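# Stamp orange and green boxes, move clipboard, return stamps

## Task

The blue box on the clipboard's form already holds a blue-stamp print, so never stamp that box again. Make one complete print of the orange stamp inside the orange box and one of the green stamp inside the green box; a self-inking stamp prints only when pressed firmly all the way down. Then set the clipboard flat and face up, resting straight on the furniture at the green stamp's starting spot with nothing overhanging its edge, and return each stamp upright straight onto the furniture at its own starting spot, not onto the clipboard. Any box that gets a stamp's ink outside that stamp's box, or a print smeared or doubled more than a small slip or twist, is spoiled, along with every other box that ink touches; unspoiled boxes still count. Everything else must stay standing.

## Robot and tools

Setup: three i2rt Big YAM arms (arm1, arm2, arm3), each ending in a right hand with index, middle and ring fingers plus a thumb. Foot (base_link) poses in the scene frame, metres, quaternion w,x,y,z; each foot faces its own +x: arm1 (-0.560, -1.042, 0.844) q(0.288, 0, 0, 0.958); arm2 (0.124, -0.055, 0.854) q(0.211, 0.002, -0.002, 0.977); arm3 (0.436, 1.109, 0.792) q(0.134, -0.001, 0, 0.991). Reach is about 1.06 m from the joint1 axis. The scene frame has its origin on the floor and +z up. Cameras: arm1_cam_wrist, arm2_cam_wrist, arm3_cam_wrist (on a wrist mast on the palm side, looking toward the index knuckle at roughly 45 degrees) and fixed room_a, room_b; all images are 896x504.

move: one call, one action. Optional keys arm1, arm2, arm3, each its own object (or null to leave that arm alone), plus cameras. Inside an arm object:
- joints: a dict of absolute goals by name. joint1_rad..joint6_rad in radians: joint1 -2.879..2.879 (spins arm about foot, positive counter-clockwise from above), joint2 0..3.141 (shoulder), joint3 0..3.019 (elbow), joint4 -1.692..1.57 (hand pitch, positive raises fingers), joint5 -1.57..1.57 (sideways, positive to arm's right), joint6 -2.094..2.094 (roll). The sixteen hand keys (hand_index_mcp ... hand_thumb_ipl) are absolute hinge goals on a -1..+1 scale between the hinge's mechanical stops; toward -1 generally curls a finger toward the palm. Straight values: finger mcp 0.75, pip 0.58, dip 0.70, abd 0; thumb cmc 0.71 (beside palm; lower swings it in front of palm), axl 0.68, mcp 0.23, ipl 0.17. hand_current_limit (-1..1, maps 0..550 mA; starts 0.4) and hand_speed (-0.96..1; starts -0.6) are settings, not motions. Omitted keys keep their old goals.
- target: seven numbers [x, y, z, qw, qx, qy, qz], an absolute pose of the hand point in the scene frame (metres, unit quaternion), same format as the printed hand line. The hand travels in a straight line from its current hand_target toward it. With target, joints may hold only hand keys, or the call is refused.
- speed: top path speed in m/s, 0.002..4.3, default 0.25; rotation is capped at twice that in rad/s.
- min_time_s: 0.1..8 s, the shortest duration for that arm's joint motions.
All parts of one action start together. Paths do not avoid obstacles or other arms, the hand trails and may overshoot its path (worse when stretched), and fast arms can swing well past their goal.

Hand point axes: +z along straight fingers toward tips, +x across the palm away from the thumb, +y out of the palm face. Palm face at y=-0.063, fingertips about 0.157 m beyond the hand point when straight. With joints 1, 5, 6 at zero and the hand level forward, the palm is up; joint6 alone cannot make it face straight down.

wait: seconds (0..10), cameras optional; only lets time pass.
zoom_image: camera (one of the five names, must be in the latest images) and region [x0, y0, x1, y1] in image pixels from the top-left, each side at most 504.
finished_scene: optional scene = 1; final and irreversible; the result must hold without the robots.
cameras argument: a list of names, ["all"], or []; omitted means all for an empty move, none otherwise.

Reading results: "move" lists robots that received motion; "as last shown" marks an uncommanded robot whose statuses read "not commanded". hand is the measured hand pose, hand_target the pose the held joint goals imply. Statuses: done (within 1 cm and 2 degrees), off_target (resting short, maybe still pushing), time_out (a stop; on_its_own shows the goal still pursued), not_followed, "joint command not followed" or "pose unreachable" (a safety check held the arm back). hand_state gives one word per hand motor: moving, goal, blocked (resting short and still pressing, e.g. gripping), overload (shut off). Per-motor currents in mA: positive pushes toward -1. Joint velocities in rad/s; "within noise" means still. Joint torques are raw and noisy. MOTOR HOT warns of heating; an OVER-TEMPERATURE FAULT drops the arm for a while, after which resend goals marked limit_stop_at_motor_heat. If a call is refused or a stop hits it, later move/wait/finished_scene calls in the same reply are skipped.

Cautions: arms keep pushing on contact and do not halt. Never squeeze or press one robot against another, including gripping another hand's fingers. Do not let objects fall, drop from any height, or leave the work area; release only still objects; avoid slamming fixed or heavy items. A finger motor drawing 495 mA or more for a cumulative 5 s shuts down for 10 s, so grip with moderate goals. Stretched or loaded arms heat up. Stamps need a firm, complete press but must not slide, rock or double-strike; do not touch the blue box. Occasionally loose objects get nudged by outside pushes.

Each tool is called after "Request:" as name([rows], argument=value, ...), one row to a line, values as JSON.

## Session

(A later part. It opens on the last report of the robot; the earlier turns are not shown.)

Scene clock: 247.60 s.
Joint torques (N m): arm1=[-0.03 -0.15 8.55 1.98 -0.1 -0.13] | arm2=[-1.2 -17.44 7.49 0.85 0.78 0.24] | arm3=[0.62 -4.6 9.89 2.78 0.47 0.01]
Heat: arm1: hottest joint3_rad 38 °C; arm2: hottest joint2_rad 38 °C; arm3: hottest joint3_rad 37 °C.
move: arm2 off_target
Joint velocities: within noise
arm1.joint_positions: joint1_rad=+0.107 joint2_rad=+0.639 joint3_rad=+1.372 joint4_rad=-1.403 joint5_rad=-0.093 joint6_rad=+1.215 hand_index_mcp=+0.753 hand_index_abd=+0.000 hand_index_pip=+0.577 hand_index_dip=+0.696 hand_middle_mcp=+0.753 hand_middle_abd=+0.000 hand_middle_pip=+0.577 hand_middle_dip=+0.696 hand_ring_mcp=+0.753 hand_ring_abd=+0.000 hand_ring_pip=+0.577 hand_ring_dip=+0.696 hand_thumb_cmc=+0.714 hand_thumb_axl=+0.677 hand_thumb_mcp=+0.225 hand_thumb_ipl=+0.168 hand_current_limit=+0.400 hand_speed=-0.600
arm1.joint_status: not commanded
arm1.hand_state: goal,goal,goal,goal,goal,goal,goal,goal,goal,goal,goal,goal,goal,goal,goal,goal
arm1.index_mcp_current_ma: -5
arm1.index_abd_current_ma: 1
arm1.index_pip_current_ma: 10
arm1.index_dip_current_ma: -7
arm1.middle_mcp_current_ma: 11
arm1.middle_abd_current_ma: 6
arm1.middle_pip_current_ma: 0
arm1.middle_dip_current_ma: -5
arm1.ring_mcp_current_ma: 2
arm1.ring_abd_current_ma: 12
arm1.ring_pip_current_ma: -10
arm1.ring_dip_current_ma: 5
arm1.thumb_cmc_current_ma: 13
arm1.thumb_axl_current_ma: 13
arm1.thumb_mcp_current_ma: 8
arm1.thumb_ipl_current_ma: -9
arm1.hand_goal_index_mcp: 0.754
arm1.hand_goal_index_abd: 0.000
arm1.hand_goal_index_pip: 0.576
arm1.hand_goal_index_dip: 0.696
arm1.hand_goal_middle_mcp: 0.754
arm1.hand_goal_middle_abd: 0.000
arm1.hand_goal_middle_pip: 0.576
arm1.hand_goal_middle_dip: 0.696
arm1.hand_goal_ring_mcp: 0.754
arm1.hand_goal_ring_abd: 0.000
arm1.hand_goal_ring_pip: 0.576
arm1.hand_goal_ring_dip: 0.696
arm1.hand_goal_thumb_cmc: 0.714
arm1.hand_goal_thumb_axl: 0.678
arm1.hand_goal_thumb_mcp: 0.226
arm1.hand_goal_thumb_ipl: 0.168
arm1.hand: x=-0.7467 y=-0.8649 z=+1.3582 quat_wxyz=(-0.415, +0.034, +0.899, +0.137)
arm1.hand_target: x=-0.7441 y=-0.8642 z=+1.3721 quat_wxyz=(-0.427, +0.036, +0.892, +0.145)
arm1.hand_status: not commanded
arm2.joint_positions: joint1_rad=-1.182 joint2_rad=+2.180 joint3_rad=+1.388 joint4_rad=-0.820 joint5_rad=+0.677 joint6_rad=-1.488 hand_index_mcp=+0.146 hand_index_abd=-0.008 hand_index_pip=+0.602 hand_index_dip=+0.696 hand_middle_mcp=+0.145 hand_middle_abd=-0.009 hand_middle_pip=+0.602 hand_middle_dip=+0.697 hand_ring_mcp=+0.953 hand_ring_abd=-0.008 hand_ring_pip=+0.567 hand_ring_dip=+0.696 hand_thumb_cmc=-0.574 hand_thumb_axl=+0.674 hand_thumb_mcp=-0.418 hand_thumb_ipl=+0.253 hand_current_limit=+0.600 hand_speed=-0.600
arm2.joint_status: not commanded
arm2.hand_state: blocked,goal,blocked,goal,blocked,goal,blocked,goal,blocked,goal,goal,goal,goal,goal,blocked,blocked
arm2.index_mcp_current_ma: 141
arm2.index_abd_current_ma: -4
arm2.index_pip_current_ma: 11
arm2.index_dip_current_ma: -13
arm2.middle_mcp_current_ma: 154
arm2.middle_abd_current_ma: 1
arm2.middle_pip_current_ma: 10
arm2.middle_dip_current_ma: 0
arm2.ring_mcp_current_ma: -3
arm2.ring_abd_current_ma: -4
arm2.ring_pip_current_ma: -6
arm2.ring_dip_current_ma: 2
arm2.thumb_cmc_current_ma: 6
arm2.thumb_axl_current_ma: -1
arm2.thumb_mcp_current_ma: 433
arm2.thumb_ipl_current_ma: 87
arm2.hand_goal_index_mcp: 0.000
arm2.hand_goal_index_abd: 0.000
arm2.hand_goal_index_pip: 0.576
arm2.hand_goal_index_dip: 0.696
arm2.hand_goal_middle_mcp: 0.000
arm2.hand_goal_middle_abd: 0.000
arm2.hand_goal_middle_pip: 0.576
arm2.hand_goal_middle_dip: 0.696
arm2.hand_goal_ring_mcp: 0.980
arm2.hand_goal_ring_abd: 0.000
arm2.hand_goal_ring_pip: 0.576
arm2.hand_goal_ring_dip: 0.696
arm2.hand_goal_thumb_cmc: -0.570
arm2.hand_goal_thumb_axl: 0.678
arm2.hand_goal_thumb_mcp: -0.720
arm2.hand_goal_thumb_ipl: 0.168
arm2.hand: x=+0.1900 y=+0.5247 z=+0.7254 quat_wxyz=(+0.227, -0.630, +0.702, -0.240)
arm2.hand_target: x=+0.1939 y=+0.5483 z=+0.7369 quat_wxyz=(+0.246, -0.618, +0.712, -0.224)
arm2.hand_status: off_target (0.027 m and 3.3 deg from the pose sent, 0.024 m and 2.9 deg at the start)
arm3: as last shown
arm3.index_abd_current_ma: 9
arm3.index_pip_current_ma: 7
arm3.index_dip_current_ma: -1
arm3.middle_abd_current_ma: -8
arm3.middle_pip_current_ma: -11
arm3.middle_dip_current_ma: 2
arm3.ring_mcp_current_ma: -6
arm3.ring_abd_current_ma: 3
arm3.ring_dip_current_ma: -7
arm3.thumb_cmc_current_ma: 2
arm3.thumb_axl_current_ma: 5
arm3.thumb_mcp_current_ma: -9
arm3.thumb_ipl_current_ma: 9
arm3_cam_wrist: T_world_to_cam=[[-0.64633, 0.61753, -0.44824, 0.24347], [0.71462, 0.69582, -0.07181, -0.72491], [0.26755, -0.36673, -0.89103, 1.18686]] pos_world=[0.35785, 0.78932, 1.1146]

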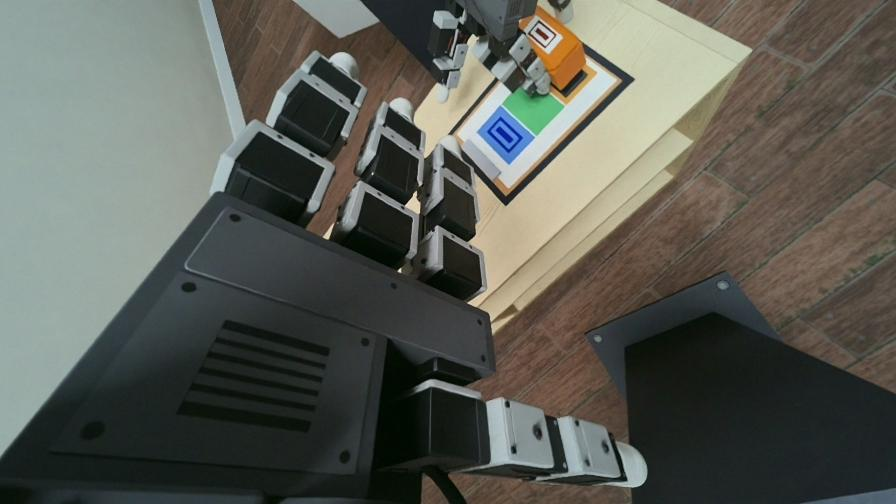

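Request:
move(arm2={"target": [0.196, 0.560, 0.765, 0.256, -0.608, 0.720, -0.213], "speed": 0.08})

Request:
move(arm2={"target": [0.194, 0.557, 0.748, 0.251, -0.607, 0.721, -0.217], "speed": 0.06}, cameras=["arm3_cam_wrist"])

Request:
zoom_image(camera="arm3_cam_wrist", region=[500, 0, 660, 120])

Scene clock: 252.40 s.
Joint torques (N m): arm1=[0.03 -0.09 8.54 1.98 -0.09 -0.14] | arm2=[-1.38 -20.54 7.53 -0.12 0.78 0.22] | arm3=[0.91 -4.78 9.78 2.89 0.4 -0.1]
Heat: arm1: hottest joint3_rad 38 °C; arm2: hottest joint2_rad 39 °C; arm3: hottest joint3_rad 37 °C.
move: arm2 off_target
Joint velocities: within noise
arm1, arm3: as last shown
arm1.index_mcp_current_ma: -3
arm1.index_abd_current_ma: 4
arm1.index_pip_current_ma: 9
arm1.middle_mcp_current_ma: 7
arm1.middle_abd_current_ma: 3
arm1.middle_pip_current_ma: -4
arm1.middle_dip_current_ma: -6
arm1.ring_mcp_current_ma: 6
arm1.ring_abd_current_ma: 1
arm1.ring_pip_current_ma: -6
arm1.ring_dip_current_ma: 6
arm1.thumb_cmc_current_ma: 11
arm1.thumb_axl_current_ma: 3
arm1.thumb_mcp_current_ma: 4
arm1.thumb_ipl_current_ma: 0
arm2.joint_positions: joint1_rad=-1.182 joint2_rad=+2.172 joint3_rad=+1.402 joint4_rad=-0.825 joint5_rad=+0.677 joint6_rad=-1.472 hand_index_mcp=+0.146 hand_index_abd=-0.008 hand_index_pip=+0.602 hand_index_dip=+0.696 hand_middle_mcp=+0.145 hand_middle_abd=-0.009 hand_middle_pip=+0.602 hand_middle_dip=+0.697 hand_ring_mcp=+0.953 hand_ring_abd=-0.008 hand_ring_pip=+0.567 hand_ring_dip=+0.696 hand_thumb_cmc=-0.574 hand_thumb_axl=+0.674 hand_thumb_mcp=-0.418 hand_thumb_ipl=+0.253 hand_current_limit=+0.600 hand_speed=-0.600
arm2.joint_status: not commanded
arm2.hand_state: blocked,goal,blocked,goal,blocked,goal,blocked,goal,blocked,goal,goal,goal,goal,goal,blocked,blocked
arm2.index_mcp_current_ma: 140
arm2.index_abd_current_ma: -8
arm2.index_pip_current_ma: 10
arm2.index_dip_current_ma: -9
arm2.middle_mcp_current_ma: 144
arm2.middle_abd_current_ma: 0
arm2.middle_pip_current_ma: 6
arm2.middle_dip_current_ma: 5
arm2.ring_mcp_current_ma: 4
arm2.ring_abd_current_ma: -12
arm2.ring_pip_current_ma: -3
arm2.ring_dip_current_ma: 1
arm2.thumb_cmc_current_ma: 13
arm2.thumb_axl_current_ma: -9
arm2.thumb_mcp_current_ma: 436
arm2.thumb_ipl_current_ma: 86
arm2.hand_goal_index_mcp: 0.000
arm2.hand_goal_index_abd: 0.000
arm2.hand_goal_index_pip: 0.576
arm2.hand_goal_index_dip: 0.696
arm2.hand_goal_middle_mcp: 0.000
arm2.hand_goal_middle_abd: 0.000
arm2.hand_goal_middle_pip: 0.576
arm2.hand_goal_middle_dip: 0.696
arm2.hand_goal_ring_mcp: 0.980
arm2.hand_goal_ring_abd: 0.000
arm2.hand_goal_ring_pip: 0.576
arm2.hand_goal_ring_dip: 0.696
arm2.hand_goal_thumb_cmc: -0.570
arm2.hand_goal_thumb_axl: 0.678
arm2.hand_goal_thumb_mcp: -0.720
arm2.hand_goal_thumb_ipl: 0.168
arm2.hand: x=+0.1908 y=+0.5342 z=+0.7341 quat_wxyz=(+0.235, -0.623, +0.709, -0.233)
arm2.hand_target: x=+0.1959 y=+0.5589 z=+0.7654 quat_wxyz=(+0.256, -0.608, +0.720, -0.213)
arm2.hand_status: off_target (0.041 m and 3.9 deg from the pose sent, 0.054 m and 5.6 deg at the start)
arm3.index_mcp_current_ma: -5
arm3.index_dip_current_ma: -4
arm3.middle_mcp_current_ma: 10
arm3.middle_abd_current_ma: -9
arm3.middle_pip_current_ma: -9
arm3.ring_mcp_current_ma: -8
arm3.ring_abd_current_ma: 4
arm3.ring_pip_current_ma: -10
arm3.ring_dip_current_ma: -4
arm3.thumb_cmc_current_ma: 4
arm3.thumb_axl_current_ma: 6
arm3.thumb_mcp_current_ma: -14
arm3.thumb_ipl_current_ma: 3
pictures: none

Scene clock: 253.37 s.
Joint torques (N m): arm1=[0.03 -0.15 8.54 2 -0.09 -0.13] | arm2=[-1.2 -18.2 7.65 0.29 0.71 0.28] | arm3=[0.44 -4.6 9.76 2.76 0.43 -0.05]
Heat: arm1: hottest joint3_rad 38 °C; arm2: hottest joint2_rad 39 °C; arm3: hottest joint3_rad 37 °C.
move: arm2 off_target
Joint velocities: within noise
arm1, arm3: as last shown
arm1.index_mcp_current_ma: -5
arm1.index_abd_current_ma: 8
arm1.index_pip_current_ma: 8
arm1.index_dip_current_ma: 0
arm1.middle_mcp_current_ma: 0
arm1.middle_pip_current_ma: -5
arm1.middle_dip_current_ma: 9
arm1.ring_mcp_current_ma: 8
arm1.ring_pip_current_ma: 0
arm1.ring_dip_current_ma: 12
arm1.thumb_cmc_current_ma: 10
arm1.thumb_axl_current_ma: 17
arm1.thumb_mcp_current_ma: 6
arm1.thumb_ipl_current_ma: 7
arm2.joint_positions: joint1_rad=-1.182 joint2_rad=+2.172 joint3_rad=+1.402 joint4_rad=-0.825 joint5_rad=+0.677 joint6_rad=-1.459 hand_index_mcp=+0.146 hand_index_abd=-0.008 hand_index_pip=+0.602 hand_index_dip=+0.696 hand_middle_mcp=+0.145 hand_middle_abd=-0.009 hand_middle_pip=+0.602 hand_middle_dip=+0.697 hand_ring_mcp=+0.953 hand_ring_abd=-0.008 hand_ring_pip=+0.567 hand_ring_dip=+0.696 hand_thumb_cmc=-0.574 hand_thumb_axl=+0.674 hand_thumb_mcp=-0.418 hand_thumb_ipl=+0.253 hand_current_limit=+0.600 hand_speed=-0.600
arm2.joint_status: not commanded
arm2.hand_state: blocked,goal,blocked,goal,blocked,goal,blocked,goal,blocked,goal,goal,goal,goal,goal,blocked,blocked
arm2.index_mcp_current_ma: 140
arm2.index_abd_current_ma: -8
arm2.index_pip_current_ma: 12
arm2.index_dip_current_ma: -7
arm2.middle_mcp_current_ma: 148
arm2.middle_abd_current_ma: 9
arm2.middle_pip_current_ma: 12
arm2.middle_dip_current_ma: -4
arm2.ring_mcp_current_ma: -6
arm2.ring_abd_current_ma: -8
arm2.ring_pip_current_ma: -4
arm2.ring_dip_current_ma: 9
arm2.thumb_cmc_current_ma: 8
arm2.thumb_axl_current_ma: 1
arm2.thumb_mcp_current_ma: 431
arm2.thumb_ipl_current_ma: 77
arm2.hand_goal_index_mcp: 0.000
arm2.hand_goal_index_abd: 0.000
arm2.hand_goal_index_pip: 0.576
arm2.hand_goal_index_dip: 0.696
arm2.hand_goal_middle_mcp: 0.000
arm2.hand_goal_middle_abd: 0.000
arm2.hand_goal_middle_pip: 0.576
arm2.hand_goal_middle_dip: 0.696
arm2.hand_goal_ring_mcp: 0.980
arm2.hand_goal_ring_abd: 0.000
arm2.hand_goal_ring_pip: 0.576
arm2.hand_goal_ring_dip: 0.696
arm2.hand_goal_thumb_cmc: -0.570
arm2.hand_goal_thumb_axl: 0.678
arm2.hand_goal_thumb_mcp: -0.720
arm2.hand_goal_thumb_ipl: 0.168
arm2.hand: x=+0.1911 y=+0.5353 z=+0.7344 quat_wxyz=(+0.236, -0.618, +0.713, -0.231)
arm2.hand_target: x=+0.1939 y=+0.5563 z=+0.7487 quat_wxyz=(+0.251, -0.608, +0.722, -0.217)
arm2.hand_status: off_target (0.026 m and 2.8 deg from the pose sent, 0.027 m and 3.4 deg at the start)
arm3.index_mcp_current_ma: -2
arm3.index_abd_current_ma: 4
arm3.index_pip_current_ma: 8
arm3.index_dip_current_ma: -1
arm3.middle_mcp_current_ma: 7
arm3.middle_abd_current_ma: -11
arm3.middle_pip_current_ma: -11
arm3.middle_dip_current_ma: -1
arm3.ring_abd_current_ma: 7
arm3.ring_pip_current_ma: -11
arm3.ring_dip_current_ma: -3
arm3.thumb_cmc_current_ma: 0
arm3.thumb_axl_current_ma: 0
arm3.thumb_mcp_current_ma: -6
arm3.thumb_ipl_current_ma: 6
arm3_cam_wrist: T_world_to_cam=[[-0.64633, 0.61753, -0.44824, 0.24347], [0.71462, 0.69582, -0.07181, -0.72491], [0.26755, -0.36673, -0.89103, 1.18686]] pos_world=[0.35785, 0.78932, 1.1146]

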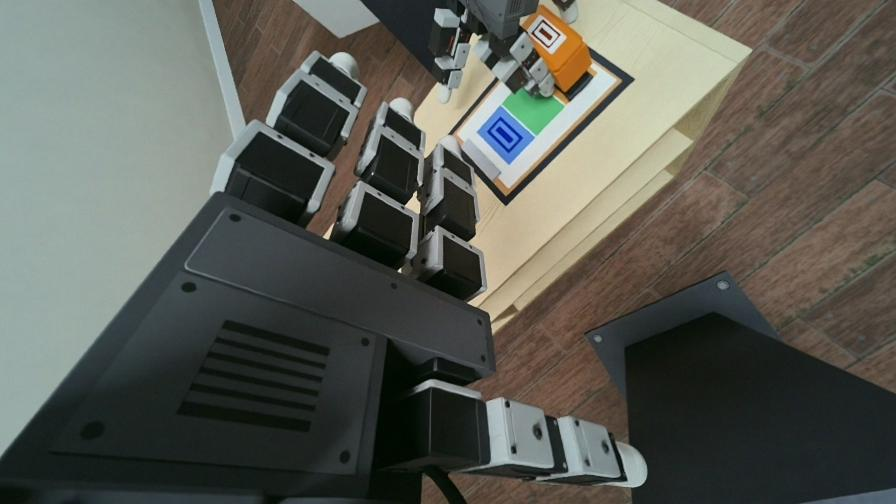

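Scaled by 3.150 from the camera's image (finer frame: 1280x720).

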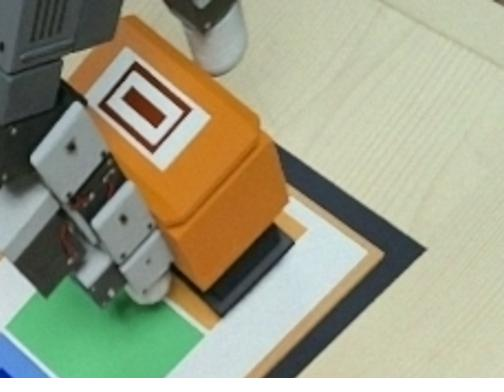

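Request:
move(arm2={"target": [0.194, 0.551, 0.732, 0.251, -0.607, 0.721, -0.217], "speed": 0.05}, cameras=["arm3_cam_wrist"])

Request:
zoom_image(camera="arm3_cam_wrist", region=[500, 0, 660, 120])

Scene clock: 256.77 s.
Joint torques (N m): arm1=[0.03 -0.15 8.54 2 -0.09 -0.13] | arm2=[-1.2 -17.73 6 1.02 0.72 0.25] | arm3=[0.73 -4.95 9.85 2.69 0.5 -0.05]
Heat: arm1: hottest joint3_rad 38 °C; arm2: hottest joint2_rad 38 °C; arm3: hottest joint3_rad 37 °C.
move: arm2 off_target
Joint velocities: within noise
arm1, arm3: as last shown
arm1.index_abd_current_ma: 1
arm1.index_pip_current_ma: 11
arm1.index_dip_current_ma: -6
arm1.middle_mcp_current_ma: 9
arm1.middle_abd_current_ma: 6
arm1.middle_pip_current_ma: -1
arm1.middle_dip_current_ma: -5
arm1.ring_mcp_current_ma: 3
arm1.ring_abd_current_ma: 3
arm1.ring_pip_current_ma: 1
arm1.ring_dip_current_ma: 6
arm1.thumb_cmc_current_ma: 11
arm1.thumb_axl_current_ma: 13
arm1.thumb_mcp_current_ma: 1
arm1.thumb_ipl_current_ma: -3
arm2.joint_positions: joint1_rad=-1.182 joint2_rad=+2.186 joint3_rad=+1.402 joint4_rad=-0.801 joint5_rad=+0.677 joint6_rad=-1.459 hand_index_mcp=+0.146 hand_index_abd=-0.008 hand_index_pip=+0.602 hand_index_dip=+0.696 hand_middle_mcp=+0.145 hand_middle_abd=-0.009 hand_middle_pip=+0.602 hand_middle_dip=+0.697 hand_ring_mcp=+0.953 hand_ring_abd=-0.008 hand_ring_pip=+0.567 hand_ring_dip=+0.696 hand_thumb_cmc=-0.574 hand_thumb_axl=+0.674 hand_thumb_mcp=-0.418 hand_thumb_ipl=+0.253 hand_current_limit=+0.600 hand_speed=-0.600
arm2.joint_status: not commanded
arm2.hand_state: blocked,goal,blocked,goal,blocked,goal,blocked,goal,blocked,goal,goal,goal,goal,goal,blocked,blocked
arm2.index_mcp_current_ma: 136
arm2.index_abd_current_ma: -6
arm2.index_pip_current_ma: 15
arm2.index_dip_current_ma: -7
arm2.middle_mcp_current_ma: 153
arm2.middle_abd_current_ma: 5
arm2.middle_pip_current_ma: 12
arm2.middle_dip_current_ma: 1
arm2.ring_mcp_current_ma: -6
arm2.ring_abd_current_ma: -19
arm2.ring_pip_current_ma: -8
arm2.ring_dip_current_ma: 7
arm2.thumb_cmc_current_ma: 2
arm2.thumb_axl_current_ma: -1
arm2.thumb_mcp_current_ma: 436
arm2.thumb_ipl_current_ma: 88
arm2.hand_goal_index_mcp: 0.000
arm2.hand_goal_index_abd: 0.000
arm2.hand_goal_index_pip: 0.576
arm2.hand_goal_index_dip: 0.696
arm2.hand_goal_middle_mcp: 0.000
arm2.hand_goal_middle_abd: 0.000
arm2.hand_goal_middle_pip: 0.576
arm2.hand_goal_middle_dip: 0.696
arm2.hand_goal_ring_mcp: 0.980
arm2.hand_goal_ring_abd: 0.000
arm2.hand_goal_ring_pip: 0.576
arm2.hand_goal_ring_dip: 0.696
arm2.hand_goal_thumb_cmc: -0.570
arm2.hand_goal_thumb_axl: 0.678
arm2.hand_goal_thumb_mcp: -0.720
arm2.hand_goal_thumb_ipl: 0.168
arm2.hand: x=+0.1912 y=+0.5380 z=+0.7270 quat_wxyz=(+0.239, -0.617, +0.714, -0.228)
arm2.hand_target: x=+0.1940 y=+0.5508 z=+0.7323 quat_wxyz=(+0.251, -0.608, +0.722, -0.217)
arm2.hand_status: off_target (0.014 m and 2.3 deg from the pose sent, 0.016 m and 2.8 deg at the start)
arm3.index_mcp_current_ma: -4
arm3.index_abd_current_ma: 11
arm3.index_pip_current_ma: 4
arm3.index_dip_current_ma: 0
arm3.middle_mcp_current_ma: 10
arm3.middle_abd_current_ma: -10
arm3.middle_pip_current_ma: -6
arm3.middle_dip_current_ma: -6
arm3.ring_mcp_current_ma: -9
arm3.ring_abd_current_ma: 5
arm3.ring_pip_current_ma: -4
arm3.ring_dip_current_ma: 3
arm3.thumb_cmc_current_ma: -2
arm3.thumb_axl_current_ma: 10
arm3.thumb_ipl_current_ma: 9
arm3_cam_wrist: T_world_to_cam=[[-0.64633, 0.61753, -0.44824, 0.24347], [0.71462, 0.69582, -0.07181, -0.72491], [0.26755, -0.36673, -0.89103, 1.18686]] pos_world=[0.35785, 0.78932, 1.1146]

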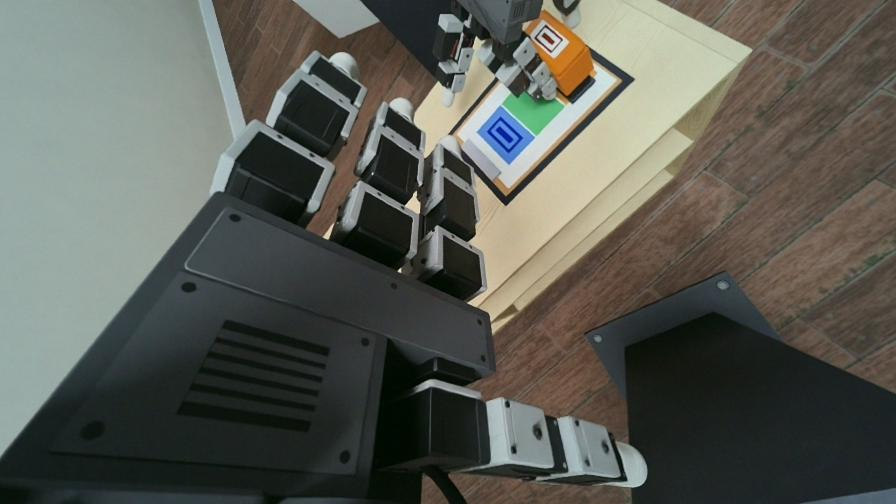

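Scaled by 3.150 from the camera's image (finer frame: 1280x720).

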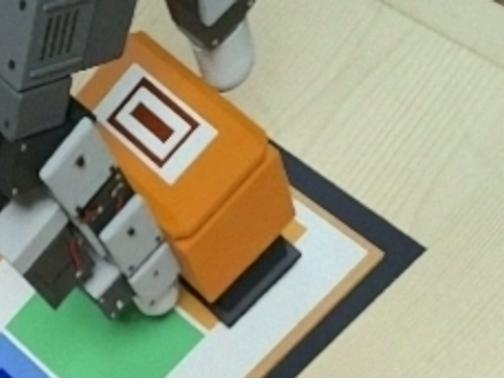

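Request:
move(arm2={"target": [0.194, 0.541, 0.752, 0.251, -0.607, 0.721, -0.217], "speed": 0.06})

Request:
move(arm2={"target": [0.194, 0.540, 0.734, 0.251, -0.607, 0.721, -0.217], "speed": 0.06}, cameras=["arm3_cam_wrist"])

Request:
zoom_image(camera="arm3_cam_wrist", region=[500, 0, 660, 120])

Scene clock: 261.30 s.
Joint torques (N m): arm1=[0.03 -0.15 8.55 2 -0.09 -0.13] | arm2=[-1.26 -20.42 5.04 0.25 0.71 0.25] | arm3=[0.67 -4.48 9.87 2.96 0.43 -0.13]
Heat: arm1: hottest joint3_rad 38 °C; arm2: hottest joint2_rad 38 °C; arm3: hottest joint3_rad 37 °C.
move: arm2 off_target
Joint velocities: within noise
arm1: as last shown
arm1.index_mcp_current_ma: -3
arm1.index_abd_current_ma: 12
arm1.index_pip_current_ma: 5
arm1.middle_mcp_current_ma: 6
arm1.middle_abd_current_ma: -3
arm1.middle_pip_current_ma: 1
arm1.ring_abd_current_ma: 2
arm1.ring_pip_current_ma: -2
arm1.ring_dip_current_ma: 3
arm1.thumb_cmc_current_ma: 7
arm1.thumb_axl_current_ma: 12
arm1.thumb_mcp_current_ma: 10
arm1.thumb_ipl_current_ma: 5
arm2.joint_positions: joint1_rad=-1.182 joint2_rad=+2.166 joint3_rad=+1.380 joint4_rad=-0.801 joint5_rad=+0.677 joint6_rad=-1.459 hand_index_mcp=+0.146 hand_index_abd=-0.008 hand_index_pip=+0.602 hand_index_dip=+0.696 hand_middle_mcp=+0.145 hand_middle_abd=-0.009 hand_middle_pip=+0.602 hand_middle_dip=+0.697 hand_ring_mcp=+0.953 hand_ring_abd=-0.008 hand_ring_pip=+0.567 hand_ring_dip=+0.696 hand_thumb_cmc=-0.574 hand_thumb_axl=+0.674 hand_thumb_mcp=-0.418 hand_thumb_ipl=+0.253 hand_current_limit=+0.600 hand_speed=-0.600
arm2.joint_status: not commanded
arm2.hand_state: blocked,goal,blocked,goal,blocked,goal,blocked,goal,blocked,goal,goal,goal,goal,goal,blocked,blocked
arm2.index_mcp_current_ma: 144
arm2.index_abd_current_ma: -2
arm2.index_pip_current_ma: 11
arm2.index_dip_current_ma: -8
arm2.middle_mcp_current_ma: 152
arm2.middle_abd_current_ma: 2
arm2.middle_pip_current_ma: 9
arm2.middle_dip_current_ma: 0
arm2.ring_mcp_current_ma: -3
arm2.ring_abd_current_ma: -14
arm2.ring_pip_current_ma: -1
arm2.ring_dip_current_ma: 13
arm2.thumb_cmc_current_ma: 5
arm2.thumb_axl_current_ma: -8
arm2.thumb_mcp_current_ma: 432
arm2.thumb_ipl_current_ma: 81
arm2.hand_goal_index_mcp: 0.000
arm2.hand_goal_index_abd: 0.000
arm2.hand_goal_index_pip: 0.576
arm2.hand_goal_index_dip: 0.696
arm2.hand_goal_middle_mcp: 0.000
arm2.hand_goal_middle_abd: 0.000
arm2.hand_goal_middle_pip: 0.576
arm2.hand_goal_middle_dip: 0.696
arm2.hand_goal_ring_mcp: 0.980
arm2.hand_goal_ring_abd: 0.000
arm2.hand_goal_ring_pip: 0.576
arm2.hand_goal_ring_dip: 0.696
arm2.hand_goal_thumb_cmc: -0.570
arm2.hand_goal_thumb_axl: 0.678
arm2.hand_goal_thumb_mcp: -0.720
arm2.hand_goal_thumb_ipl: 0.168
arm2.hand: x=+0.1910 y=+0.5311 z=+0.7318 quat_wxyz=(+0.239, -0.617, +0.714, -0.229)
arm2.hand_target: x=+0.1940 y=+0.5407 z=+0.7517 quat_wxyz=(+0.251, -0.608, +0.722, -0.217)
arm2.hand_status: off_target (0.023 m and 2.4 deg from the pose sent, 0.025 m and 2.3 deg at the start)
arm3.joint_positions: joint1_rad=+1.972 joint2_rad=+0.995 joint3_rad=+0.593 joint4_rad=-0.228 joint5_rad=+0.456 joint6_rad=+1.592 hand_index_mcp=+0.753 hand_index_abd=+0.002 hand_index_pip=+0.577 hand_index_dip=+0.696 hand_middle_mcp=+0.753 hand_middle_abd=+0.002 hand_middle_pip=+0.577 hand_middle_dip=+0.696 hand_ring_mcp=+0.753 hand_ring_abd=+0.003 hand_ring_pip=+0.577 hand_ring_dip=+0.696 hand_thumb_cmc=+0.714 hand_thumb_axl=+0.677 hand_thumb_mcp=+0.226 hand_thumb_ipl=+0.168 hand_current_limit=+0.400 hand_speed=-0.600
arm3.joint_status: not commanded
arm3.hand_state: goal,goal,goal,goal,goal,goal,goal,goal,goal,goal,goal,goal,goal,goal,goal,goal
arm3.index_mcp_current_ma: -5
arm3.index_abd_current_ma: 8
arm3.index_pip_current_ma: 8
arm3.index_dip_current_ma: -1
arm3.middle_mcp_current_ma: 8
arm3.middle_abd_current_ma: -9
arm3.middle_pip_current_ma: -13
arm3.middle_dip_current_ma: -3
arm3.ring_mcp_current_ma: -8
arm3.ring_abd_current_ma: 7
arm3.ring_pip_current_ma: -9
arm3.ring_dip_current_ma: -5
arm3.thumb_cmc_current_ma: -1
arm3.thumb_axl_current_ma: 8
arm3.thumb_mcp_current_ma: -12
arm3.thumb_ipl_current_ma: 8
arm3.hand_goal_index_mcp: 0.754
arm3.hand_goal_index_abd: 0.000
arm3.hand_goal_index_pip: 0.576
arm3.hand_goal_index_dip: 0.696
arm3.hand_goal_middle_mcp: 0.754
arm3.hand_goal_middle_abd: 0.000
arm3.hand_goal_middle_pip: 0.576
arm3.hand_goal_middle_dip: 0.696
arm3.hand_goal_ring_mcp: 0.754
arm3.hand_goal_ring_abd: 0.000
arm3.hand_goal_ring_pip: 0.576
arm3.hand_goal_ring_dip: 0.696
arm3.hand_goal_thumb_cmc: 0.714
arm3.hand_goal_thumb_axl: 0.678
arm3.hand_goal_thumb_mcp: 0.226
arm3.hand_goal_thumb_ipl: 0.168
arm3.hand: x=+0.3325 y=+0.7269 z=+0.9943 quat_wxyz=(-0.440, -0.579, +0.656, -0.204)
arm3.hand_target: x=+0.3350 y=+0.7251 z=+0.9901 quat_wxyz=(-0.439, -0.578, +0.656, -0.207)
arm3.hand_status: not commanded
pictures: none

Scene clock: 262.30 s.
Joint torques (N m): arm1=[-0.09 -0.21 8.54 1.99 -0.09 -0.13] | arm2=[-1.38 -17.79 5.03 1.14 0.72 0.24] | arm3=[0.67 -4.72 9.91 2.65 0.53 -0.1]
Heat: arm1: hottest joint3_rad 38 °C; arm2: hottest joint2_rad 38 °C; arm3: hottest joint3_rad 37 °C.
move: arm2 done
Joint velocities: within noise
arm1, arm3: as last shown
arm1.index_mcp_current_ma: -8
arm1.index_abd_current_ma: 6
arm1.index_dip_current_ma: 0
arm1.middle_mcp_current_ma: 11
arm1.middle_abd_current_ma: 6
arm1.middle_pip_current_ma: -1
arm1.middle_dip_current_ma: 0
arm1.ring_mcp_current_ma: 4
arm1.ring_abd_current_ma: -3
arm1.ring_pip_current_ma: -10
arm1.ring_dip_current_ma: -3
arm1.thumb_cmc_current_ma: 10
arm1.thumb_axl_current_ma: 9
arm1.thumb_mcp_current_ma: 1
arm1.thumb_ipl_current_ma: -6
arm2.joint_positions: joint1_rad=-1.182 joint2_rad=+2.166 joint3_rad=+1.376 joint4_rad=-0.785 joint5_rad=+0.677 joint6_rad=-1.459 hand_index_mcp=+0.146 hand_index_abd=-0.008 hand_index_pip=+0.602 hand_index_dip=+0.696 hand_middle_mcp=+0.145 hand_middle_abd=-0.009 hand_middle_pip=+0.602 hand_middle_dip=+0.697 hand_ring_mcp=+0.953 hand_ring_abd=-0.008 hand_ring_pip=+0.567 hand_ring_dip=+0.696 hand_thumb_cmc=-0.574 hand_thumb_axl=+0.674 hand_thumb_mcp=-0.418 hand_thumb_ipl=+0.253 hand_current_limit=+0.600 hand_speed=-0.600
arm2.joint_status: not commanded
arm2.hand_state: blocked,goal,blocked,goal,blocked,goal,blocked,goal,blocked,goal,goal,goal,goal,goal,blocked,blocked
arm2.index_mcp_current_ma: 144
arm2.index_abd_current_ma: -5
arm2.index_pip_current_ma: 17
arm2.index_dip_current_ma: -8
arm2.middle_mcp_current_ma: 141
arm2.middle_abd_current_ma: 9
arm2.middle_pip_current_ma: 9
arm2.middle_dip_current_ma: 0
arm2.ring_mcp_current_ma: 4
arm2.ring_abd_current_ma: -13
arm2.ring_pip_current_ma: -9
arm2.ring_dip_current_ma: 6
arm2.thumb_cmc_current_ma: 10
arm2.thumb_axl_current_ma: 2
arm2.thumb_mcp_current_ma: 433
arm2.thumb_ipl_current_ma: 82
arm2.hand_goal_index_mcp: 0.000
arm2.hand_goal_index_abd: 0.000
arm2.hand_goal_index_pip: 0.576
arm2.hand_goal_index_dip: 0.696
arm2.hand_goal_middle_mcp: 0.000
arm2.hand_goal_middle_abd: 0.000
arm2.hand_goal_middle_pip: 0.576
arm2.hand_goal_middle_dip: 0.696
arm2.hand_goal_ring_mcp: 0.980
arm2.hand_goal_ring_abd: 0.000
arm2.hand_goal_ring_pip: 0.576
arm2.hand_goal_ring_dip: 0.696
arm2.hand_goal_thumb_cmc: -0.570
arm2.hand_goal_thumb_axl: 0.678
arm2.hand_goal_thumb_mcp: -0.720
arm2.hand_goal_thumb_ipl: 0.168
arm2.hand: x=+0.1911 y=+0.5334 z=+0.7312 quat_wxyz=(+0.243, -0.616, +0.715, -0.224)
arm2.hand_target: x=+0.1940 y=+0.5399 z=+0.7340 quat_wxyz=(+0.251, -0.608, +0.722, -0.217)
arm2.hand_status: done (0.008 m and 1.7 deg from the pose sent, 0.010 m and 2.4 deg at the start)
arm3.index_abd_current_ma: 10
arm3.index_pip_current_ma: 3
arm3.index_dip_current_ma: 1
arm3.middle_mcp_current_ma: 11
arm3.middle_abd_current_ma: -7
arm3.middle_pip_current_ma: -8
arm3.middle_dip_current_ma: -1
arm3.ring_mcp_current_ma: -9
arm3.ring_abd_current_ma: 1
arm3.ring_pip_current_ma: -11
arm3.ring_dip_current_ma: -6
arm3.thumb_cmc_current_ma: -4
arm3.thumb_axl_current_ma: 4
arm3.thumb_mcp_current_ma: -7
arm3.thumb_ipl_current_ma: 9
arm3_cam_wrist: T_world_to_cam=[[-0.64633, 0.61753, -0.44824, 0.24347], [0.71462, 0.69582, -0.07181, -0.72491], [0.26755, -0.36673, -0.89103, 1.18686]] pos_world=[0.35785, 0.78932, 1.1146]

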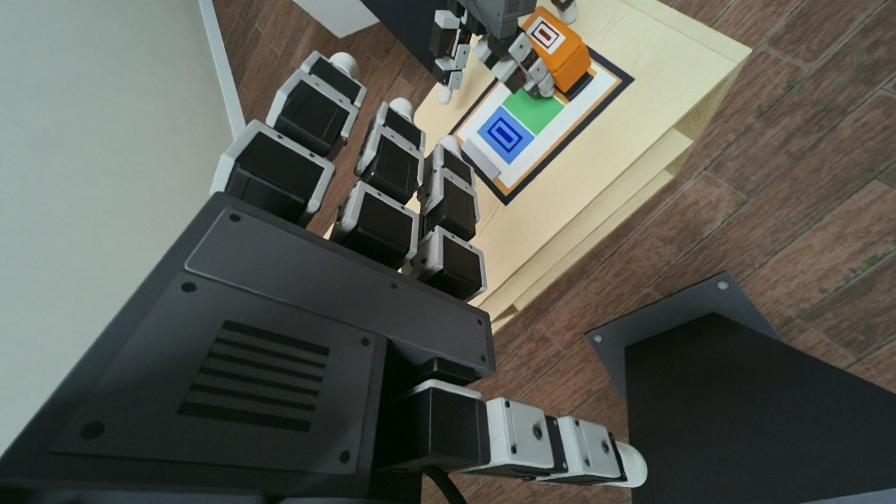

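Scaled by 3.150 from the camera's image (finer frame: 1280x720).

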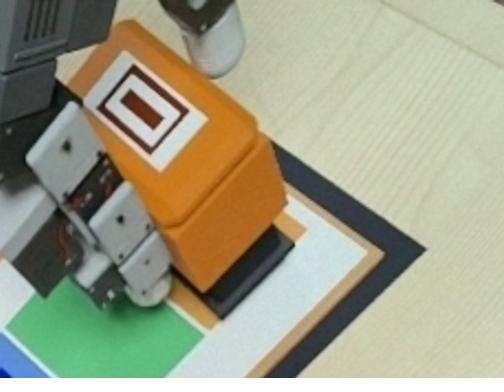

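Request:
move(arm2={"target": [0.194, 0.535, 0.722, 0.251, -0.607, 0.721, -0.217], "speed": 0.05}, cameras=["arm3_cam_wrist"])

Request:
zoom_image(camera="arm3_cam_wrist", region=[500, 0, 660, 120])

Scene clock: 266.87 s.
Joint torques (N m): arm1=[0.03 -0.15 8.55 1.99 -0.09 -0.13] | arm2=[-1.44 -17.03 4.77 1.14 0.71 0.23] | arm3=[0.91 -4.13 9.95 2.81 0.52 -0.03]
Heat: arm1: hottest joint3_rad 38 °C; arm2: hottest joint2_rad 39 °C; arm3: hottest joint3_rad 37 °C.
move: arm2 done
Joint velocities: within noise
arm1, arm3: as last shown
arm1.index_mcp_current_ma: -3
arm1.index_pip_current_ma: 1
arm1.index_dip_current_ma: -5
arm1.middle_mcp_current_ma: 3
arm1.middle_abd_current_ma: -2
arm1.middle_pip_current_ma: 1
arm1.middle_dip_current_ma: 3
arm1.ring_mcp_current_ma: 9
arm1.ring_abd_current_ma: 7
arm1.ring_pip_current_ma: -2
arm1.ring_dip_current_ma: 0
arm1.thumb_cmc_current_ma: 9
arm1.thumb_axl_current_ma: 5
arm1.thumb_mcp_current_ma: 8
arm1.thumb_ipl_current_ma: -4
arm2.joint_positions: joint1_rad=-1.182 joint2_rad=+2.171 joint3_rad=+1.360 joint4_rad=-0.754 joint5_rad=+0.677 joint6_rad=-1.458 hand_index_mcp=+0.145 hand_index_abd=-0.008 hand_index_pip=+0.602 hand_index_dip=+0.696 hand_middle_mcp=+0.144 hand_middle_abd=-0.007 hand_middle_pip=+0.602 hand_middle_dip=+0.696 hand_ring_mcp=+0.953 hand_ring_abd=-0.008 hand_ring_pip=+0.567 hand_ring_dip=+0.696 hand_thumb_cmc=-0.574 hand_thumb_axl=+0.676 hand_thumb_mcp=-0.418 hand_thumb_ipl=+0.254 hand_current_limit=+0.600 hand_speed=-0.600
arm2.joint_status: not commanded
arm2.hand_state: blocked,goal,blocked,goal,blocked,goal,blocked,goal,blocked,goal,goal,goal,goal,goal,blocked,blocked
arm2.index_mcp_current_ma: 135
arm2.index_abd_current_ma: -11
arm2.index_pip_current_ma: 15
arm2.index_dip_current_ma: -6
arm2.middle_mcp_current_ma: 143
arm2.middle_abd_current_ma: 12
arm2.middle_pip_current_ma: 12
arm2.middle_dip_current_ma: -2
arm2.ring_mcp_current_ma: -2
arm2.ring_abd_current_ma: -8
arm2.ring_pip_current_ma: -9
arm2.ring_dip_current_ma: 9
arm2.thumb_cmc_current_ma: 9
arm2.thumb_axl_current_ma: -7
arm2.thumb_mcp_current_ma: 432
arm2.thumb_ipl_current_ma: 87
arm2.hand_goal_index_mcp: 0.000
arm2.hand_goal_index_abd: 0.000
arm2.hand_goal_index_pip: 0.576
arm2.hand_goal_index_dip: 0.696
arm2.hand_goal_middle_mcp: 0.000
arm2.hand_goal_middle_abd: 0.000
arm2.hand_goal_middle_pip: 0.576
arm2.hand_goal_middle_dip: 0.696
arm2.hand_goal_ring_mcp: 0.980
arm2.hand_goal_ring_abd: 0.000
arm2.hand_goal_ring_pip: 0.576
arm2.hand_goal_ring_dip: 0.696
arm2.hand_goal_thumb_cmc: -0.570
arm2.hand_goal_thumb_axl: 0.678
arm2.hand_goal_thumb_mcp: -0.720
arm2.hand_goal_thumb_ipl: 0.168
arm2.hand: x=+0.1910 y=+0.5316 z=+0.7244 quat_wxyz=(+0.246, -0.614, +0.717, -0.221)
arm2.hand_target: x=+0.1940 y=+0.5350 z=+0.7221 quat_wxyz=(+0.251, -0.607, +0.722, -0.217)
arm2.hand_status: done (0.005 m and 1.2 deg from the pose sent, 0.010 m and 1.7 deg at the start)
arm3.index_abd_current_ma: 11
arm3.index_pip_current_ma: 8
arm3.index_dip_current_ma: -3
arm3.middle_mcp_current_ma: 6
arm3.middle_pip_current_ma: -11
arm3.middle_dip_current_ma: -3
arm3.ring_mcp_current_ma: -11
arm3.ring_abd_current_ma: 5
arm3.ring_pip_current_ma: -12
arm3.ring_dip_current_ma: -4
arm3.thumb_cmc_current_ma: 0
arm3.thumb_axl_current_ma: 5
arm3.thumb_mcp_current_ma: -4
arm3.thumb_ipl_current_ma: 6
arm3_cam_wrist: T_world_to_cam=[[-0.64633, 0.61753, -0.44824, 0.24347], [0.71462, 0.69582, -0.07181, -0.72491], [0.26755, -0.36673, -0.89103, 1.18686]] pos_world=[0.35785, 0.78932, 1.1146]

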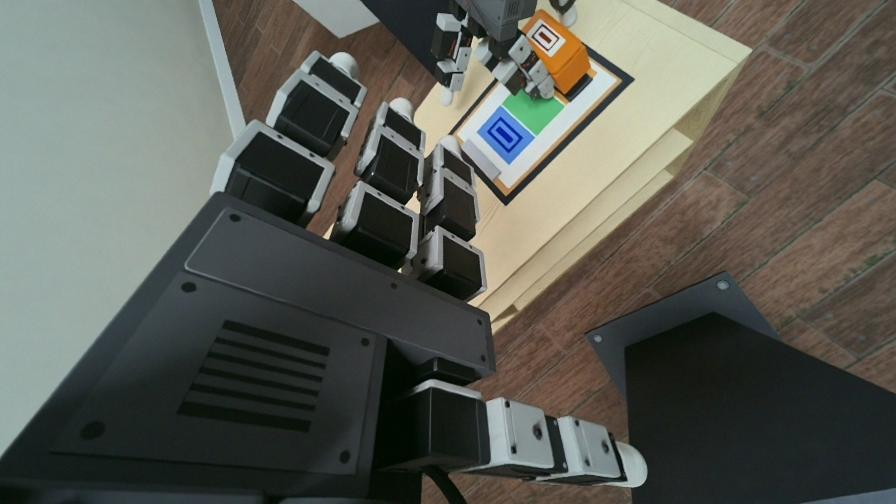

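Scaled by 3.150 from the camera's image (finer frame: 1280x720).

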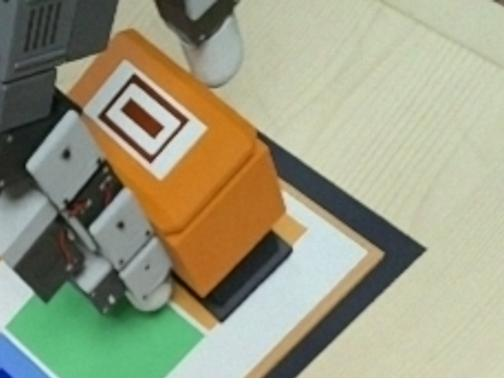

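Request:
move(arm2={"target": [0.194, 0.537, 0.732, 0.251, -0.607, 0.721, -0.217], "speed": 0.05})

Request:
move(arm2={"joints": {"hand_thumb_mcp": -0.33, "hand_index_mcp": 0.23, "hand_middle_mcp": 0.23, "hand_current_limit": 0.4, "hand_speed": -0.9}}, cameras=["arm3_cam_wrist"])

Request:
zoom_image(camera="arm3_cam_wrist", region=[500, 0, 660, 120])

Scene clock: 285.13 s.
Joint torques (N m): arm1=[0.09 -0.15 8.55 1.99 -0.09 -0.14] | arm2=[-1.44 -18.2 5.29 0.23 0.72 0.24] | arm3=[0.44 -4.6 9.7 2.67 0.49 -0.07]
Heat: arm1: hottest joint3_rad 39 °C; arm2: hottest joint2_rad 39 °C; arm3: hottest joint3_rad 37 °C.
move: arm2 done
Joint velocities: within noise
arm1, arm3: as last shown
arm1.index_mcp_current_ma: 5
arm1.index_abd_current_ma: 1
arm1.index_pip_current_ma: 7
arm1.index_dip_current_ma: -8
arm1.middle_mcp_current_ma: 9
arm1.middle_abd_current_ma: 7
arm1.middle_pip_current_ma: 2
arm1.middle_dip_current_ma: -3
arm1.ring_mcp_current_ma: 8
arm1.ring_abd_current_ma: 1
arm1.ring_pip_current_ma: -8
arm1.ring_dip_current_ma: 8
arm1.thumb_cmc_current_ma: 2
arm1.thumb_axl_current_ma: 6
arm2.joint_positions: joint1_rad=-1.182 joint2_rad=+2.171 joint3_rad=+1.360 joint4_rad=-0.754 joint5_rad=+0.677 joint6_rad=-1.458 hand_index_mcp=+0.145 hand_index_abd=-0.008 hand_index_pip=+0.602 hand_index_dip=+0.696 hand_middle_mcp=+0.144 hand_middle_abd=-0.007 hand_middle_pip=+0.602 hand_middle_dip=+0.696 hand_ring_mcp=+0.953 hand_ring_abd=-0.008 hand_ring_pip=+0.567 hand_ring_dip=+0.696 hand_thumb_cmc=-0.574 hand_thumb_axl=+0.676 hand_thumb_mcp=-0.418 hand_thumb_ipl=+0.254 hand_current_limit=+0.600 hand_speed=-0.600
arm2.joint_status: not commanded
arm2.hand_state: blocked,goal,blocked,goal,blocked,goal,blocked,goal,blocked,goal,goal,goal,goal,goal,blocked,blocked
arm2.index_mcp_current_ma: 143
arm2.index_abd_current_ma: -9
arm2.index_pip_current_ma: 9
arm2.index_dip_current_ma: -7
arm2.middle_mcp_current_ma: 147
arm2.middle_abd_current_ma: 9
arm2.middle_pip_current_ma: 6
arm2.middle_dip_current_ma: 2
arm2.ring_mcp_current_ma: 3
arm2.ring_abd_current_ma: -12
arm2.ring_pip_current_ma: -12
arm2.ring_dip_current_ma: 11
arm2.thumb_cmc_current_ma: 9
arm2.thumb_axl_current_ma: 3
arm2.thumb_mcp_current_ma: 428
arm2.thumb_ipl_current_ma: 81
arm2.hand_goal_index_mcp: 0.000
arm2.hand_goal_index_abd: 0.000
arm2.hand_goal_index_pip: 0.576
arm2.hand_goal_index_dip: 0.696
arm2.hand_goal_middle_mcp: 0.000
arm2.hand_goal_middle_abd: 0.000
arm2.hand_goal_middle_pip: 0.576
arm2.hand_goal_middle_dip: 0.696
arm2.hand_goal_ring_mcp: 0.980
arm2.hand_goal_ring_abd: 0.000
arm2.hand_goal_ring_pip: 0.576
arm2.hand_goal_ring_dip: 0.696
arm2.hand_goal_thumb_cmc: -0.570
arm2.hand_goal_thumb_axl: 0.678
arm2.hand_goal_thumb_mcp: -0.720
arm2.hand_goal_thumb_ipl: 0.168
arm2.hand: x=+0.1910 y=+0.5316 z=+0.7244 quat_wxyz=(+0.246, -0.614, +0.717, -0.221)
arm2.hand_target: x=+0.1940 y=+0.5370 z=+0.7320 quat_wxyz=(+0.251, -0.608, +0.722, -0.217)
arm2.hand_status: done (0.010 m and 1.2 deg from the pose sent, 0.010 m and 1.2 deg at the start)
arm3.index_abd_current_ma: 9
arm3.index_pip_current_ma: 1
arm3.middle_mcp_current_ma: 8
arm3.middle_abd_current_ma: -11
arm3.middle_pip_current_ma: -13
arm3.middle_dip_current_ma: -1
arm3.ring_mcp_current_ma: -4
arm3.ring_abd_current_ma: 6
arm3.ring_pip_current_ma: -8
arm3.ring_dip_current_ma: -7
arm3.thumb_cmc_current_ma: 2
arm3.thumb_axl_current_ma: 6
arm3.thumb_mcp_current_ma: -8
arm3.thumb_ipl_current_ma: 9
pictures: none

Scene clock: 286.70 s.
Joint torques (N m): arm1=[0.03 -0.21 8.54 1.98 -0.09 -0.14] | arm2=[-1.32 -18.49 5.3 0.21 0.72 0.23] | arm3=[0.38 -4.6 9.8 2.56 0.51 -0.06]
Heat: arm1: hottest joint3_rad 39 °C; arm2: hottest joint2_rad 39 °C; arm3: hottest joint3_rad 37 °C.
move: arm2 done
Joint velocities: within noise
arm1.joint_positions: joint1_rad=+0.107 joint2_rad=+0.639 joint3_rad=+1.372 joint4_rad=-1.403 joint5_rad=-0.093 joint6_rad=+1.215 hand_index_mcp=+0.753 hand_index_abd=+0.000 hand_index_pip=+0.577 hand_index_dip=+0.696 hand_middle_mcp=+0.753 hand_middle_abd=+0.000 hand_middle_pip=+0.577 hand_middle_dip=+0.696 hand_ring_mcp=+0.753 hand_ring_abd=+0.000 hand_ring_pip=+0.577 hand_ring_dip=+0.696 hand_thumb_cmc=+0.714 hand_thumb_axl=+0.677 hand_thumb_mcp=+0.225 hand_thumb_ipl=+0.168 hand_current_limit=+0.400 hand_speed=-0.600
arm1.joint_status: not commanded
arm1.hand_state: goal,goal,goal,goal,goal,goal,goal,goal,goal,goal,goal,goal,goal,goal,goal,goal
arm1.index_mcp_current_ma: -1
arm1.index_abd_current_ma: 4
arm1.index_pip_current_ma: 11
arm1.index_dip_current_ma: -4
arm1.middle_mcp_current_ma: 0
arm1.middle_abd_current_ma: 4
arm1.middle_pip_current_ma: 4
arm1.middle_dip_current_ma: 6
arm1.ring_mcp_current_ma: -5
arm1.ring_abd_current_ma: 3
arm1.ring_pip_current_ma: -9
arm1.ring_dip_current_ma: 5
arm1.thumb_cmc_current_ma: 8
arm1.thumb_axl_current_ma: 9
arm1.thumb_mcp_current_ma: 6
arm1.thumb_ipl_current_ma: -9
arm1.hand_goal_index_mcp: 0.754
arm1.hand_goal_index_abd: 0.000
arm1.hand_goal_index_pip: 0.576
arm1.hand_goal_index_dip: 0.696
arm1.hand_goal_middle_mcp: 0.754
arm1.hand_goal_middle_abd: 0.000
arm1.hand_goal_middle_pip: 0.576
arm1.hand_goal_middle_dip: 0.696
arm1.hand_goal_ring_mcp: 0.754
arm1.hand_goal_ring_abd: 0.000
arm1.hand_goal_ring_pip: 0.576
arm1.hand_goal_ring_dip: 0.696
arm1.hand_goal_thumb_cmc: 0.714
arm1.hand_goal_thumb_axl: 0.678
arm1.hand_goal_thumb_mcp: 0.226
arm1.hand_goal_thumb_ipl: 0.168
arm1.hand: x=-0.7467 y=-0.8649 z=+1.3582 quat_wxyz=(-0.415, +0.034, +0.899, +0.137)
arm1.hand_target: x=-0.7441 y=-0.8642 z=+1.3721 quat_wxyz=(-0.427, +0.036, +0.892, +0.145)
arm1.hand_status: not commanded
arm2.joint_positions: joint1_rad=-1.182 joint2_rad=+2.171 joint3_rad=+1.360 joint4_rad=-0.754 joint5_rad=+0.677 joint6_rad=-1.458 hand_index_mcp=+0.218 hand_index_abd=-0.008 hand_index_pip=+0.572 hand_index_dip=+0.693 hand_middle_mcp=+0.218 hand_middle_abd=-0.006 hand_middle_pip=+0.572 hand_middle_dip=+0.695 hand_ring_mcp=+0.953 hand_ring_abd=-0.008 hand_ring_pip=+0.567 hand_ring_dip=+0.696 hand_thumb_cmc=-0.574 hand_thumb_axl=+0.679 hand_thumb_mcp=-0.329 hand_thumb_ipl=+0.174 hand_current_limit=+0.400 hand_speed=-0.900
arm2.joint_status: all done
arm2.hand_state: goal,goal,goal,goal,goal,goal,goal,goal,blocked,goal,goal,goal,goal,goal,goal,goal
arm2.index_mcp_current_ma: -16
arm2.index_abd_current_ma: -2
arm2.index_pip_current_ma: -2
arm2.index_dip_current_ma: -4
arm2.middle_mcp_current_ma: -5
arm2.middle_abd_current_ma: 6
arm2.middle_pip_current_ma: 8
arm2.middle_dip_current_ma: 1
arm2.ring_mcp_current_ma: 6
arm2.ring_abd_current_ma: -9
arm2.ring_pip_current_ma: -9
arm2.ring_dip_current_ma: 9
arm2.thumb_cmc_current_ma: 4
arm2.thumb_axl_current_ma: 5
arm2.thumb_mcp_current_ma: -10
arm2.thumb_ipl_current_ma: -2
arm2.hand_goal_index_mcp: 0.230
arm2.hand_goal_index_abd: 0.000
arm2.hand_goal_index_pip: 0.576
arm2.hand_goal_index_dip: 0.696
arm2.hand_goal_middle_mcp: 0.230
arm2.hand_goal_middle_abd: 0.000
arm2.hand_goal_middle_pip: 0.576
arm2.hand_goal_middle_dip: 0.696
arm2.hand_goal_ring_mcp: 0.980
arm2.hand_goal_ring_abd: 0.000
arm2.hand_goal_ring_pip: 0.576
arm2.hand_goal_ring_dip: 0.696
arm2.hand_goal_thumb_cmc: -0.570
arm2.hand_goal_thumb_axl: 0.678
arm2.hand_goal_thumb_mcp: -0.330
arm2.hand_goal_thumb_ipl: 0.168
arm2.hand: x=+0.1910 y=+0.5316 z=+0.7244 quat_wxyz=(+0.246, -0.614, +0.717, -0.221)
arm2.hand_target: x=+0.1940 y=+0.5370 z=+0.7320 quat_wxyz=(+0.251, -0.608, +0.722, -0.217)
arm2.hand_status: not commanded
arm3: as last shown
arm3.index_mcp_current_ma: -6
arm3.index_abd_current_ma: 8
arm3.index_pip_current_ma: 6
arm3.index_dip_current_ma: -2
arm3.middle_mcp_current_ma: 12
arm3.middle_abd_current_ma: -10
arm3.middle_pip_current_ma: -11
arm3.ring_abd_current_ma: 4
arm3.ring_pip_current_ma: -14
arm3.ring_dip_current_ma: -4
arm3.thumb_cmc_current_ma: -2
arm3.thumb_axl_current_ma: 0
arm3.thumb_mcp_current_ma: -7
arm3.thumb_ipl_current_ma: 5
arm3_cam_wrist: T_world_to_cam=[[-0.64633, 0.61753, -0.44824, 0.24347], [0.71462, 0.69582, -0.07181, -0.72491], [0.26755, -0.36673, -0.89103, 1.18686]] pos_world=[0.35785, 0.78932, 1.1146]

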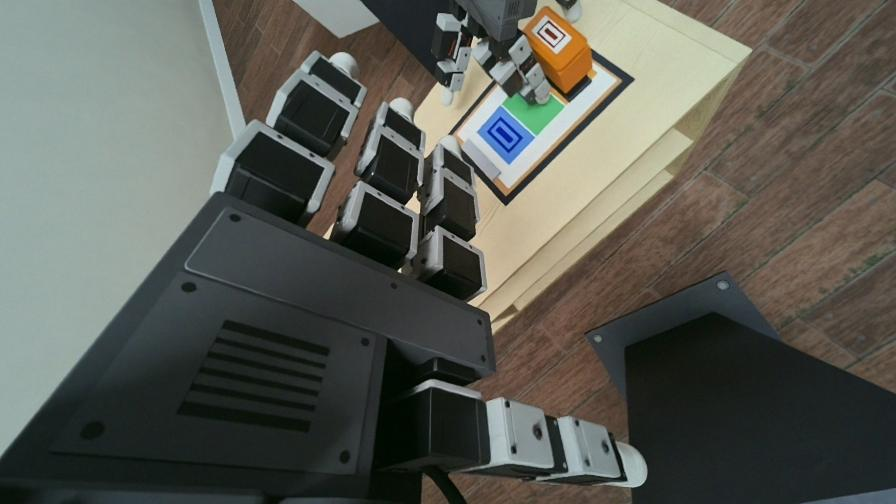

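Scaled by 3.150 from the camera's image (finer frame: 1280x720).

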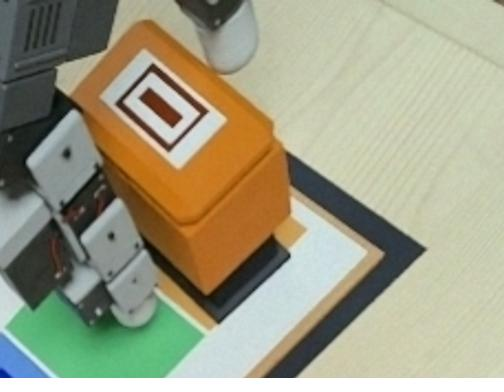

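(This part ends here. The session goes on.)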